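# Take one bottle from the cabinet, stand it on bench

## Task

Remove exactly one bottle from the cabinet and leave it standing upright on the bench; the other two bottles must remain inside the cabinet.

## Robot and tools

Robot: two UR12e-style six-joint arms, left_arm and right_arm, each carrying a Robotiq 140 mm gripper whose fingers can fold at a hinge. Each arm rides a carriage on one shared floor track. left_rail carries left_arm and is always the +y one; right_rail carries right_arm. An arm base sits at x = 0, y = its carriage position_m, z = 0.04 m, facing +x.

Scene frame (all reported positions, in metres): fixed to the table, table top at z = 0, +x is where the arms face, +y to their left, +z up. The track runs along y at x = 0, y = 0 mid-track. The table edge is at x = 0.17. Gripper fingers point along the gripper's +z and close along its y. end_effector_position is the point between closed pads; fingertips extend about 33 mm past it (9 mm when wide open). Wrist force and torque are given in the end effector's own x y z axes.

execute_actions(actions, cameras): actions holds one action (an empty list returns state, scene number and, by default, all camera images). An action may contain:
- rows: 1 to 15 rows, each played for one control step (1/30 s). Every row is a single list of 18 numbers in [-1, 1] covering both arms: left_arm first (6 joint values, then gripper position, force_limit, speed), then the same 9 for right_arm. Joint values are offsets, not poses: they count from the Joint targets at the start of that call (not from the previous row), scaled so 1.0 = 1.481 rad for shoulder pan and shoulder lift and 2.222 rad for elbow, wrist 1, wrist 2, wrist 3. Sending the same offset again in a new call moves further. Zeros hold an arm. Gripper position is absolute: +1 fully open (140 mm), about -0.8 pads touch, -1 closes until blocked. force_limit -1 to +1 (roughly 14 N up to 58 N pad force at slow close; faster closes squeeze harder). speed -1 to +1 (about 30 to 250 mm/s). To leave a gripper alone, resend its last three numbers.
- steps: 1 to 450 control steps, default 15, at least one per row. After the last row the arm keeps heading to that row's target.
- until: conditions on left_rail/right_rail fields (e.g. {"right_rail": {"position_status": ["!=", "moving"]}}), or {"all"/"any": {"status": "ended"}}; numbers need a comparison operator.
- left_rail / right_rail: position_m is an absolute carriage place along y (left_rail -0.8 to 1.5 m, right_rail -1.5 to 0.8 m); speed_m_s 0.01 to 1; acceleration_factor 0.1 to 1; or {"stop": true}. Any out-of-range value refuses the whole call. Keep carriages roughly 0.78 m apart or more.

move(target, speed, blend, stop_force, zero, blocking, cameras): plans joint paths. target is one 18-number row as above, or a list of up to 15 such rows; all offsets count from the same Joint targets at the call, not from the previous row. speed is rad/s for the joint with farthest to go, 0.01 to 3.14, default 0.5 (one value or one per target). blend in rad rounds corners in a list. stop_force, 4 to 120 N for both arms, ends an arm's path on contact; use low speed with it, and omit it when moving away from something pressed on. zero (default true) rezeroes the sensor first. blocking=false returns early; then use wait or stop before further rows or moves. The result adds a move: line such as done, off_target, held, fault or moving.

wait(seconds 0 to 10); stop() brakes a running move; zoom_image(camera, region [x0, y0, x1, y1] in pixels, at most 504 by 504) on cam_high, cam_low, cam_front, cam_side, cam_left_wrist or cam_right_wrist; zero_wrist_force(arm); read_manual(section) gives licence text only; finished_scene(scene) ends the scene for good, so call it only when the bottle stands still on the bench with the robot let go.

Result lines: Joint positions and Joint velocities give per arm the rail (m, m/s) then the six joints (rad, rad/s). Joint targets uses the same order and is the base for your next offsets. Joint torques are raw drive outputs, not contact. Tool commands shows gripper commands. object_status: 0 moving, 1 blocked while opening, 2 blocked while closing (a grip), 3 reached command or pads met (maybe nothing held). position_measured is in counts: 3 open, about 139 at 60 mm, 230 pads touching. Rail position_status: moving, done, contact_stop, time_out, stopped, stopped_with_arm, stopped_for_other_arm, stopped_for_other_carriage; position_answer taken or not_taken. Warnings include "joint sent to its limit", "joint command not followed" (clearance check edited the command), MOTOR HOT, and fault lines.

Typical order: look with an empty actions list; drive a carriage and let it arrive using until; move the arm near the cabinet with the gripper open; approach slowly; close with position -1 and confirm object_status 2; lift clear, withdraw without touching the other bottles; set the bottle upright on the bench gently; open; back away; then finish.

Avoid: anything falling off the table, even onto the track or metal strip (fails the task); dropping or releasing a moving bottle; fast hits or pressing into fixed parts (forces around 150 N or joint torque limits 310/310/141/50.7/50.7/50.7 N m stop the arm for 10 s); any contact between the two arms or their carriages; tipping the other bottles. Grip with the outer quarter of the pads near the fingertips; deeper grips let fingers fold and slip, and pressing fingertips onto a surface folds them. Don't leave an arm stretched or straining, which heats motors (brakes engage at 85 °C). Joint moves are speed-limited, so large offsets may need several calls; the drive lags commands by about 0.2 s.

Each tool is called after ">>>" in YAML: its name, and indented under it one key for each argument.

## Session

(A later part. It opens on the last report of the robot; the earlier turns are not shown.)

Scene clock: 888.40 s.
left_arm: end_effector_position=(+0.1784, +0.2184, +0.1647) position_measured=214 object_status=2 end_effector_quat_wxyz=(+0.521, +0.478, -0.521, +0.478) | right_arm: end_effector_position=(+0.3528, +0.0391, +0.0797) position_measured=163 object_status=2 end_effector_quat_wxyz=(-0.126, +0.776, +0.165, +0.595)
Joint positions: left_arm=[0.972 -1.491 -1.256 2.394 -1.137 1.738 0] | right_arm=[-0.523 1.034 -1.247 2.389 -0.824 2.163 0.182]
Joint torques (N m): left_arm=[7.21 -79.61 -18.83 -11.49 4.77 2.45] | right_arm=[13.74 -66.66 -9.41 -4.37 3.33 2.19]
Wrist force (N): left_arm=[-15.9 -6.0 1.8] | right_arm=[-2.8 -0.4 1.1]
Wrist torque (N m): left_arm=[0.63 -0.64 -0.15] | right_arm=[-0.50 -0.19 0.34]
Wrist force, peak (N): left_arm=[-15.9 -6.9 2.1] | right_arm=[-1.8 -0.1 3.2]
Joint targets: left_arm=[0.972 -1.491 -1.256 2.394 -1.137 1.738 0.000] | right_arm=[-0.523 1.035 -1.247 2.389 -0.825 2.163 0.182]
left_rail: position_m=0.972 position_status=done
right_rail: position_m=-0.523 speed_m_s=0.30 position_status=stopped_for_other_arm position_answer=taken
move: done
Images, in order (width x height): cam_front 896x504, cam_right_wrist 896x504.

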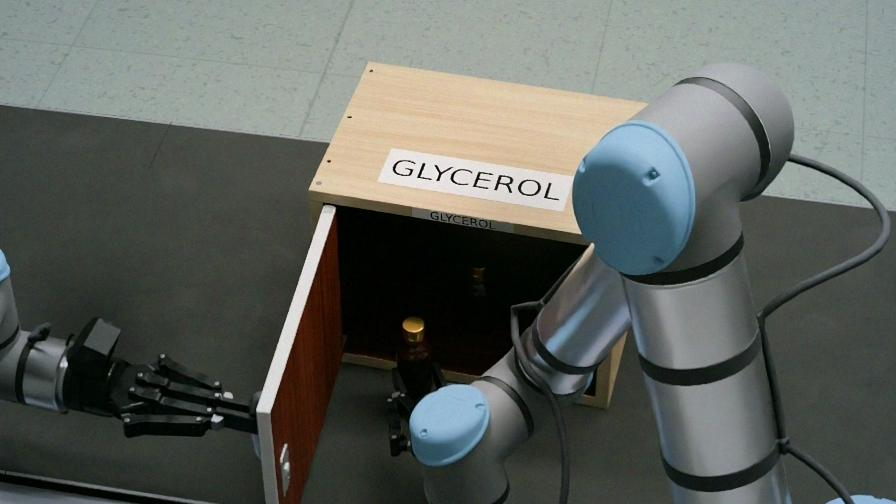

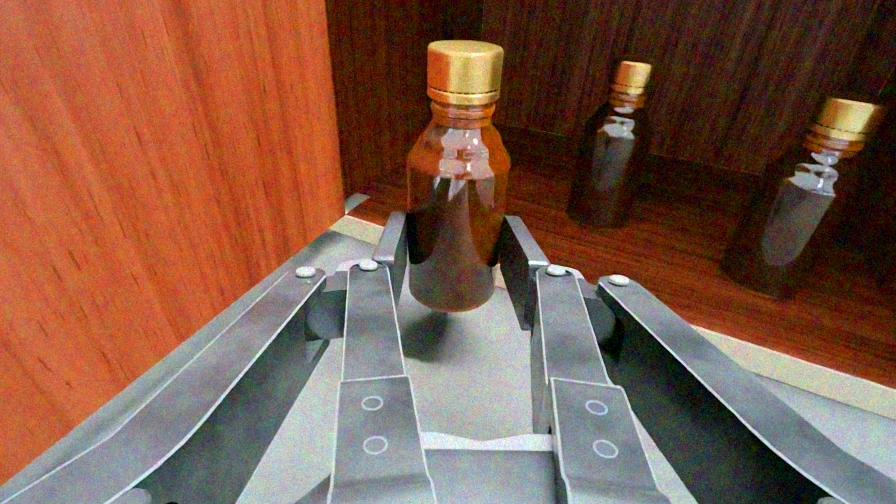

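>>> execute_actions:
  actions:
    - {"right_rail": {"position_m": -1.0, "speed_m_s": 0.4}, "steps": 120, "until": {"right_rail": {"position_status": ["!=", "moving"]}}}

>>> move:
  target:
    - [0,0,0,0,0,0,-1,0,-0.5, 0,0.05104,0.00251,-0.03654,0,0,-1,-0.1,-1]
    - [0,0,0,0,0,0,-1,0,-0.5, 0,0.06629,0.00326,-0.04745,0,0,-1,-0.1,-1]
  speed: [0.08,0.016]
  stop_force: 8
  cameras: ["cam_front","cam_right_wrist"]

Scene clock: 910.37 s.
left_arm: end_effector_position=(+0.1784, +0.2184, +0.1647) position_measured=214 object_status=2 end_effector_quat_wxyz=(+0.521, +0.478, -0.521, +0.478) | right_arm: end_effector_position=(+0.3526, -0.4378, +0.0797) position_measured=163 object_status=2 end_effector_quat_wxyz=(-0.127, +0.776, +0.165, +0.595)
Joint positions: left_arm=[0.972 -1.491 -1.256 2.394 -1.137 1.738 0] | right_arm=[-1 1.035 -1.247 2.389 -0.825 2.163 0.182]
Joint torques (N m): left_arm=[8.04 -81.18 -18.39 -11.32 5.04 2.01] | right_arm=[4.33 -59.1 -16.65 0.76 1.63 2.1]
Wrist force (N): left_arm=[-15.5 -6.3 1.6] | right_arm=[-2.6 -0.3 1.0]
Wrist torque (N m): left_arm=[0.57 -0.74 -0.15] | right_arm=[-0.49 -0.23 0.33]
Wrist force, peak (N): left_arm=[-16.1 -6.9 2.2] | right_arm=[-2.3 -2.9 2.2]
Joint targets: left_arm=[0.972 -1.491 -1.256 2.394 -1.137 1.738 0.000] | right_arm=[-1.000 1.035 -1.247 2.389 -0.825 2.163 0.182]
Tool commands: left_gripper/position=-1.0 left_gripper/force_limit=+0.0 left_gripper/speed=-0.5 right_gripper/position=-1.0 right_gripper/force_limit=-0.1 right_gripper/speed=-1.0
left_rail: position_m=0.972 position_status=done
right_rail: position_m=-1.000 speed_m_s=0.40 position_status=done

Scene clock: 913.30 s.
left_arm: end_effector_position=(+0.1784, +0.2184, +0.1647) position_measured=214 object_status=2 end_effector_quat_wxyz=(+0.521, +0.478, -0.521, +0.478) | right_arm: end_effector_position=(+0.3528, -0.4377, +0.0408) position_measured=163 object_status=2 end_effector_quat_wxyz=(-0.127, +0.776, +0.165, +0.595)
Joint positions: left_arm=[0.972 -1.491 -1.256 2.394 -1.137 1.738 0] | right_arm=[-1 1.035 -1.16 2.396 -0.918 2.163 0.182]
Joint torques (N m): left_arm=[5.61 -80.1 -17.8 -11.4 5.19 2.12] | right_arm=[-1.28 -69.54 -10.6 2.25 0.37 1.82]
Wrist force (N): left_arm=[-15.7 -6.6 2.0] | right_arm=[2.6 -1.0 0.8]
Wrist torque (N m): left_arm=[0.52 -0.67 -0.14] | right_arm=[-0.52 -0.25 0.33]
Wrist force, peak (N): left_arm=[-16.0 -6.9 2.4] | right_arm=[9.2 0.4 -4.3]
Joint targets: left_arm=[0.972 -1.491 -1.256 2.394 -1.137 1.738 0.000] | right_arm=[-1.000 1.035 -1.160 2.396 -0.918 2.163 0.182]
left_rail: position_m=0.972 position_status=done
right_rail: position_m=-1.000 speed_m_s=0.40 position_status=done
move: contact (right_arm); path passed 1 of 2 targets; right_arm: the shoulder lift is farthest, 0.012 rad from its target
Images, in order (width x height): cam_front 896x504, cam_right_wrist 896x504.

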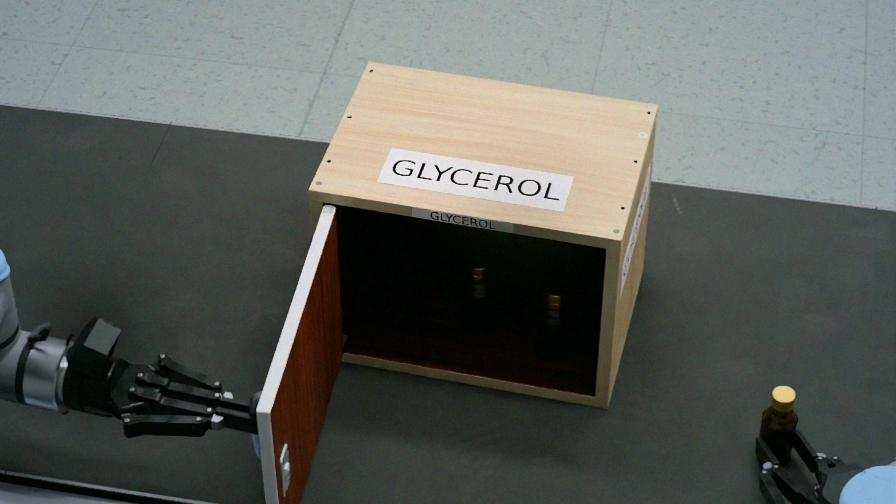

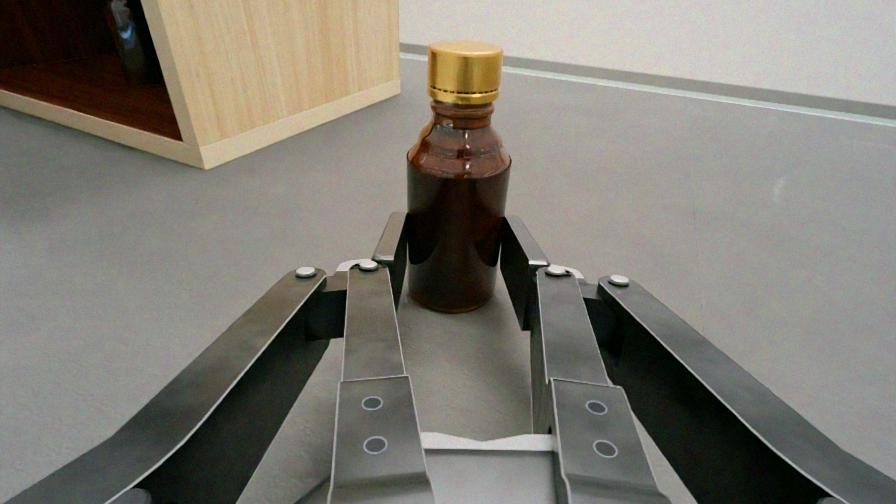

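>>> execute_actions:
  actions:
    - {"rows": [[0,0,0,0,0,0,-1,0,-0.5, 0,0,0,0,0,0,0.17,-0.1,-0.7]], "steps": 36}
  cameras: ["cam_right_wrist"]

>>> move:
  target:
    - [-0.07814,0.00844,-0.01014,0.00451,-0.11099,0,-1,0,-0.5, 0,-0.18146,-0.0206,0.14117,0,0,0.17,-0.1,-0.7]
    - [-0.13647,0.02672,-0.03219,0.01438,-0.20878,0,-1,0,-0.5, 0,-0.18146,-0.0206,0.14117,0,0,0.17,-0.1,-0.7]
    - [-0.20664,0.08566,-0.10525,0.04815,-0.37338,0,-1,0,-0.5, 0,-0.18146,-0.0206,0.14117,0,0,0.17,-0.1,-0.7]
    - [-0.22503,0.16328,-0.20433,0.0955,-0.50345,0,-1,0,-0.5, 0,-0.18146,-0.0206,0.14117,0,0,0.17,-0.1,-0.7]
    - [-0.21163,0.25207,-0.32028,0.15228,-0.61234,0,-1,0,-0.5, 0,-0.18146,-0.0206,0.14117,0,0,0.17,-0.1,-0.7]
    - [-0.17938,0.35,-0.45005,0.21676,-0.70866,0,-1,0,-0.5, 0,-0.18146,-0.0206,0.14117,0,0,0.17,-0.1,-0.7]
    - [-0.15425,0.41377,-0.53532,0.25954,-0.76261,0,-1,0,-0.5, 0,-0.18146,-0.0206,0.14117,0,0,0.17,-0.1,-0.7]
    - [-0.12608,0.48306,-0.62853,0.30657,-0.81453,0,-1,0,-0.5, 0,-0.18146,-0.0206,0.14117,0,0,0.17,-0.1,-0.7]
  speed: [0.35,0.35,0.35,0.35,0.35,0.35,0.15,0.08]
  blend: [0.02,0.03,0.03,0.03,0.03,0.03,0.02,0]
  stop_force: 30
  cameras: ["cam_front","cam_side","cam_right_wrist","cam_left_wrist"]

Scene clock: 1018.70 s.
left_arm: end_effector_position=(+0.1784, +0.2184, +0.1647) position_measured=214 object_status=2 end_effector_quat_wxyz=(+0.521, +0.478, -0.521, +0.478) | right_arm: end_effector_position=(+0.3528, -0.4376, +0.0408) position_measured=108 object_status=3 end_effector_quat_wxyz=(-0.127, +0.776, +0.165, +0.595)
Joint positions: left_arm=[0.972 -1.491 -1.256 2.394 -1.137 1.738 0] | right_arm=[-1 1.035 -1.16 2.396 -0.918 2.163 0.182]
Joint torques (N m): left_arm=[5.94 -79.26 -18.2 -11.58 5.2 1.9] | right_arm=[-5.31 -67.14 -24.58 -2.02 0.22 2]
Wrist force (N): left_arm=[-15.5 -6.2 2.3] | right_arm=[0.8 -0.5 0.8]
Wrist torque (N m): left_arm=[0.61 -0.75 -0.15] | right_arm=[-0.53 -0.33 0.33]
Wrist force, peak (N): left_arm=[-16.0 -7.0 1.9] | right_arm=[2.8 -1.1 1.1]
Joint targets: left_arm=[0.972 -1.491 -1.256 2.394 -1.137 1.738 0.000] | right_arm=[-1.000 1.035 -1.160 2.396 -0.918 2.163 0.182]
left_rail: position_m=0.972 position_status=done
right_rail: position_m=-1.000 speed_m_s=0.40 position_status=done
Images, in order (width x height): cam_right_wrist 896x504.

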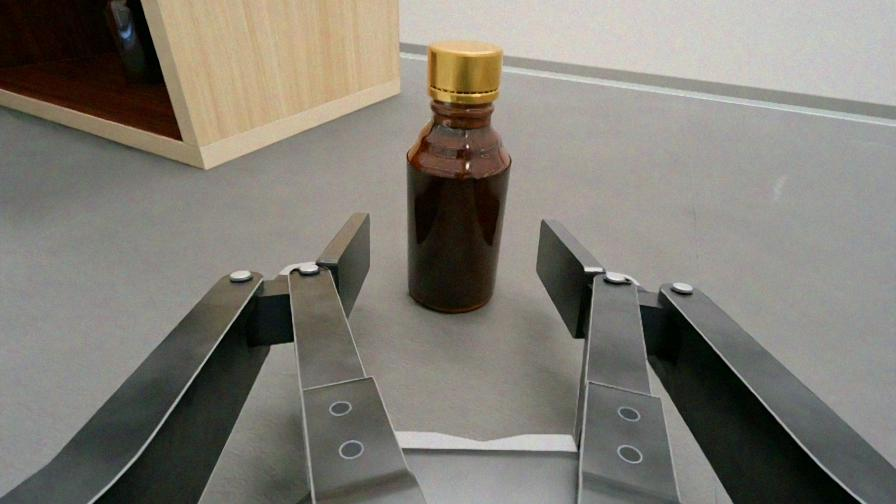

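Scene clock: 1028.53 s.
left_arm: end_effector_position=(+0.4031, -0.0908, +0.1645) position_measured=214 object_status=2 end_effector_quat_wxyz=(+0.012, +0.707, -0.013, +0.707) | right_arm: end_effector_position=(+0.3527, -0.4377, +0.1704) position_measured=108 object_status=3 end_effector_quat_wxyz=(-0.127, +0.776, +0.164, +0.596)
Joint positions: left_arm=[0.972 -1.677 -0.541 0.997 -0.456 -0.072 0] | right_arm=[-1 1.035 -1.429 2.35 -0.604 2.163 0.182]
Joint torques (N m): left_arm=[41.03 -106.6 -51.53 2.94 -5.26 1.37] | right_arm=[-1.4 -58.22 -39.78 1.64 -0.15 2.21]
Wrist force (N): left_arm=[10.9 9.3 -21.8] | right_arm=[0.5 -0.6 0.6]
Wrist torque (N m): left_arm=[0.07 -1.15 0.19] | right_arm=[-0.53 -0.25 0.35]
Wrist force, peak (N): left_arm=[8.4 12.0 -24.2] | right_arm=[1.6 -0.5 0.1]
Joint targets: left_arm=[0.972 -1.677 -0.541 0.997 -0.456 -0.072 0.000] | right_arm=[-1.000 1.035 -1.429 2.350 -0.604 2.163 0.182]
left_rail: position_m=0.972 position_status=done
right_rail: position_m=-1.000 speed_m_s=0.40 position_status=done
move: done
Images, in order (width x height): cam_front 896x504, cam_side 896x504, cam_left_wrist 896x504, cam_right_wrist 896x504.

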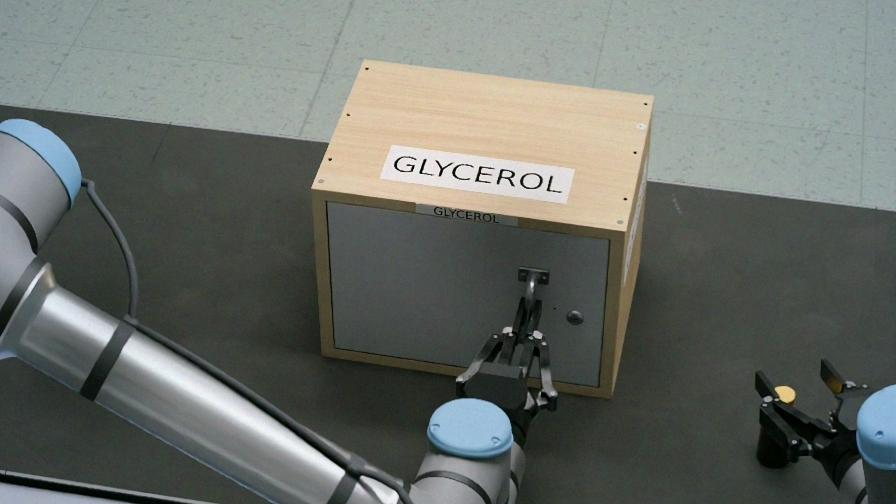

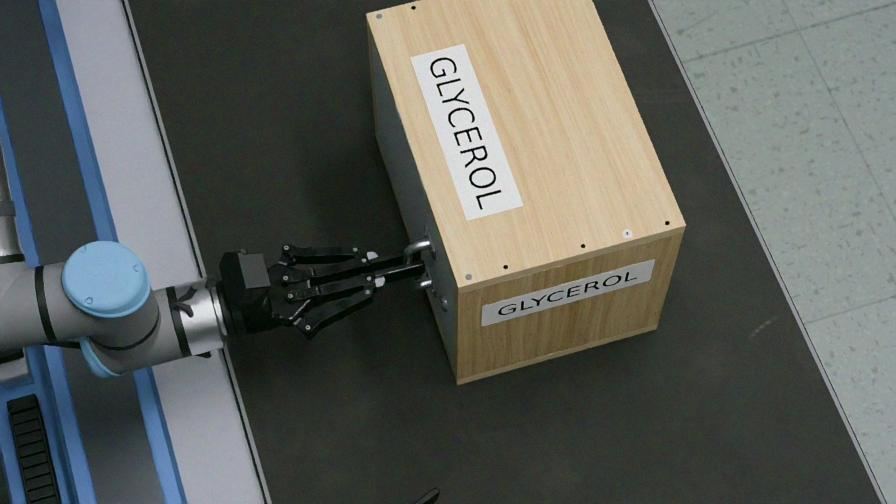

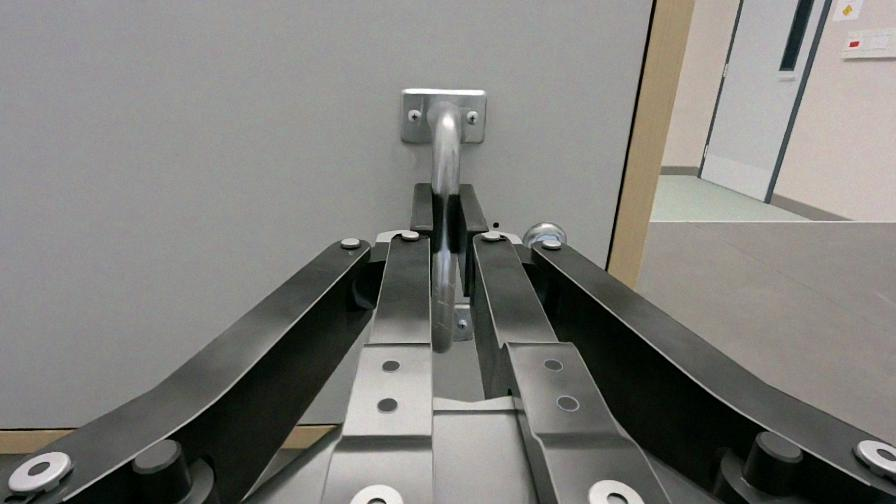

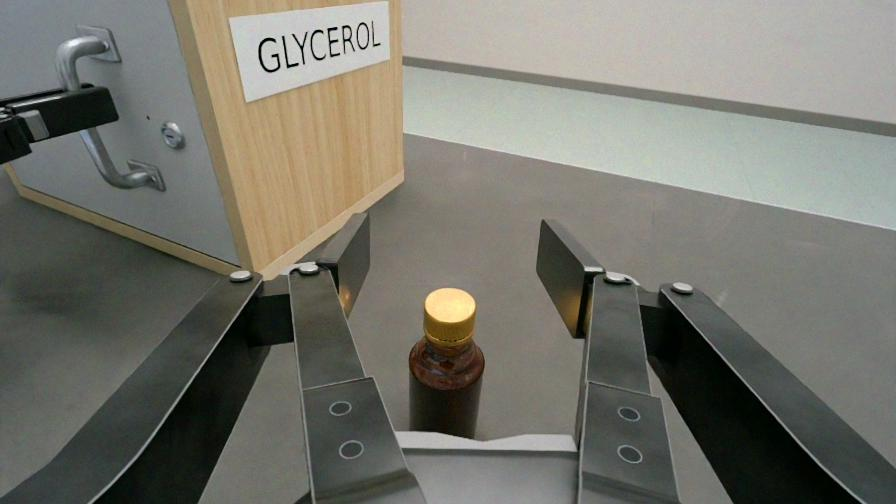

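>>> execute_actions:
  actions:
    - {"rows": [[0,0,0,0,0,0,-0.1,0,-0.3, 0,0,0,0,0,0,0.17,-0.1,-0.7]], "steps": 36}

>>> move:
  target: [-0.06419,-0.00106,0.00144,-0.00073,-0.04279,0,-0.1,0,-0.3, 0,0,0,0,0,0,0.17,-0.1,-0.7]
  speed: 0.12
  cameras: ["cam_front","cam_high"]

Scene clock: 1049.33 s.
left_arm: end_effector_position=(+0.4031, -0.0908, +0.1645) position_measured=141 object_status=3 end_effector_quat_wxyz=(+0.012, +0.707, -0.013, +0.707) | right_arm: end_effector_position=(+0.3527, -0.4377, +0.1704) position_measured=108 object_status=3 end_effector_quat_wxyz=(-0.127, +0.776, +0.164, +0.596)
Joint positions: left_arm=[0.972 -1.677 -0.541 0.997 -0.456 -0.072 0] | right_arm=[-1 1.035 -1.429 2.35 -0.604 2.163 0.182]
Joint torques (N m): left_arm=[-13.54 -134.73 -50.34 -1.84 1.52 0.82] | right_arm=[-1 -58.59 -39.48 1.61 0.31 2.29]
Wrist force (N): left_arm=[5.2 1.2 0.6] | right_arm=[0.5 -0.8 0.5]
Wrist torque (N m): left_arm=[0.30 -1.34 0.27] | right_arm=[-0.59 -0.25 0.35]
Wrist force, peak (N): left_arm=[11.2 9.4 -22.3] | right_arm=[0.9 -0.9 0.6]
Joint targets: left_arm=[0.972 -1.677 -0.541 0.997 -0.456 -0.072 0.000] | right_arm=[-1.000 1.035 -1.429 2.350 -0.604 2.163 0.182]
left_rail: position_m=0.972 position_status=done
right_rail: position_m=-1.000 speed_m_s=0.40 position_status=done

Scene clock: 1050.63 s.
left_arm: end_effector_position=(+0.3035, -0.0911, +0.1645) position_measured=141 object_status=3 end_effector_quat_wxyz=(+0.012, +0.707, -0.013, +0.707) | right_arm: end_effector_position=(+0.3527, -0.4377, +0.1704) position_measured=108 object_status=3 end_effector_quat_wxyz=(-0.127, +0.776, +0.164, +0.596)
Joint positions: left_arm=[0.972 -1.772 -0.542 1 -0.457 -0.167 0] | right_arm=[-1 1.035 -1.429 2.35 -0.604 2.163 0.182]
Joint torques (N m): left_arm=[-15.81 -137.38 -28.49 -1.63 -2.63 1.29] | right_arm=[-1.41 -57.87 -37.74 1.55 0.45 1.98]
Wrist force (N): left_arm=[4.9 1.2 0.6] | right_arm=[0.4 -0.8 0.5]
Wrist torque (N m): left_arm=[0.29 -1.29 0.27] | right_arm=[-0.59 -0.23 0.34]
Wrist force, peak (N): left_arm=[5.4 1.5 0.7] | right_arm=[0.7 -0.8 0.6]
Joint targets: left_arm=[0.972 -1.772 -0.542 1.000 -0.457 -0.167 0.000] | right_arm=[-1.000 1.035 -1.429 2.350 -0.604 2.163 0.182]
left_rail: position_m=0.972 position_status=done
right_rail: position_m=-1.000 speed_m_s=0.40 position_status=done
move: done
Images, in order (width x height): cam_high 896x504, cam_front 896x504.

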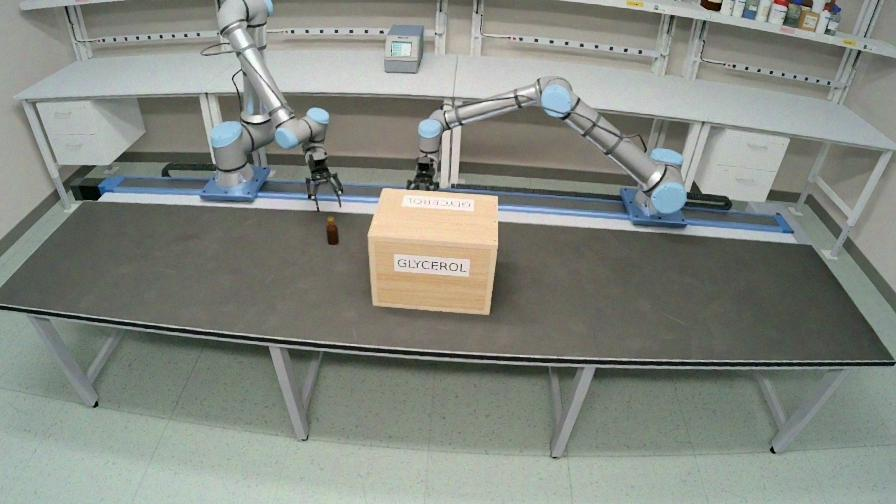

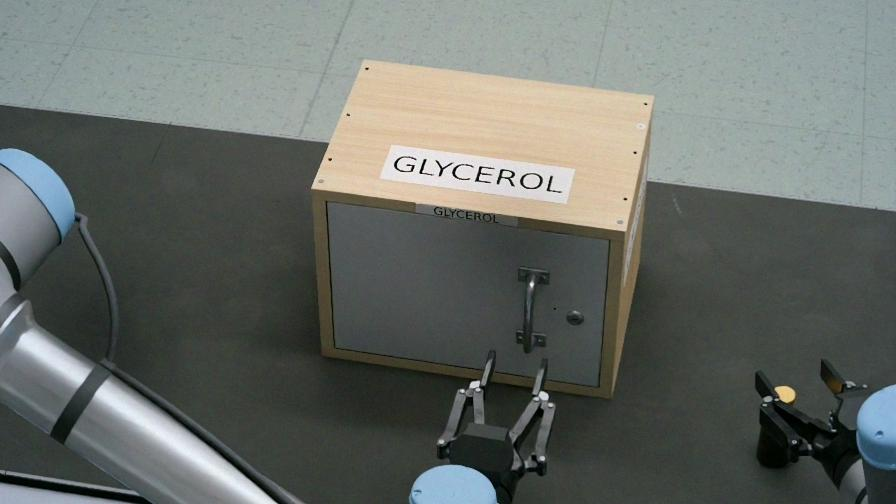

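>>> finished_scene:
  scene: 2

The scene is finished: the task was done.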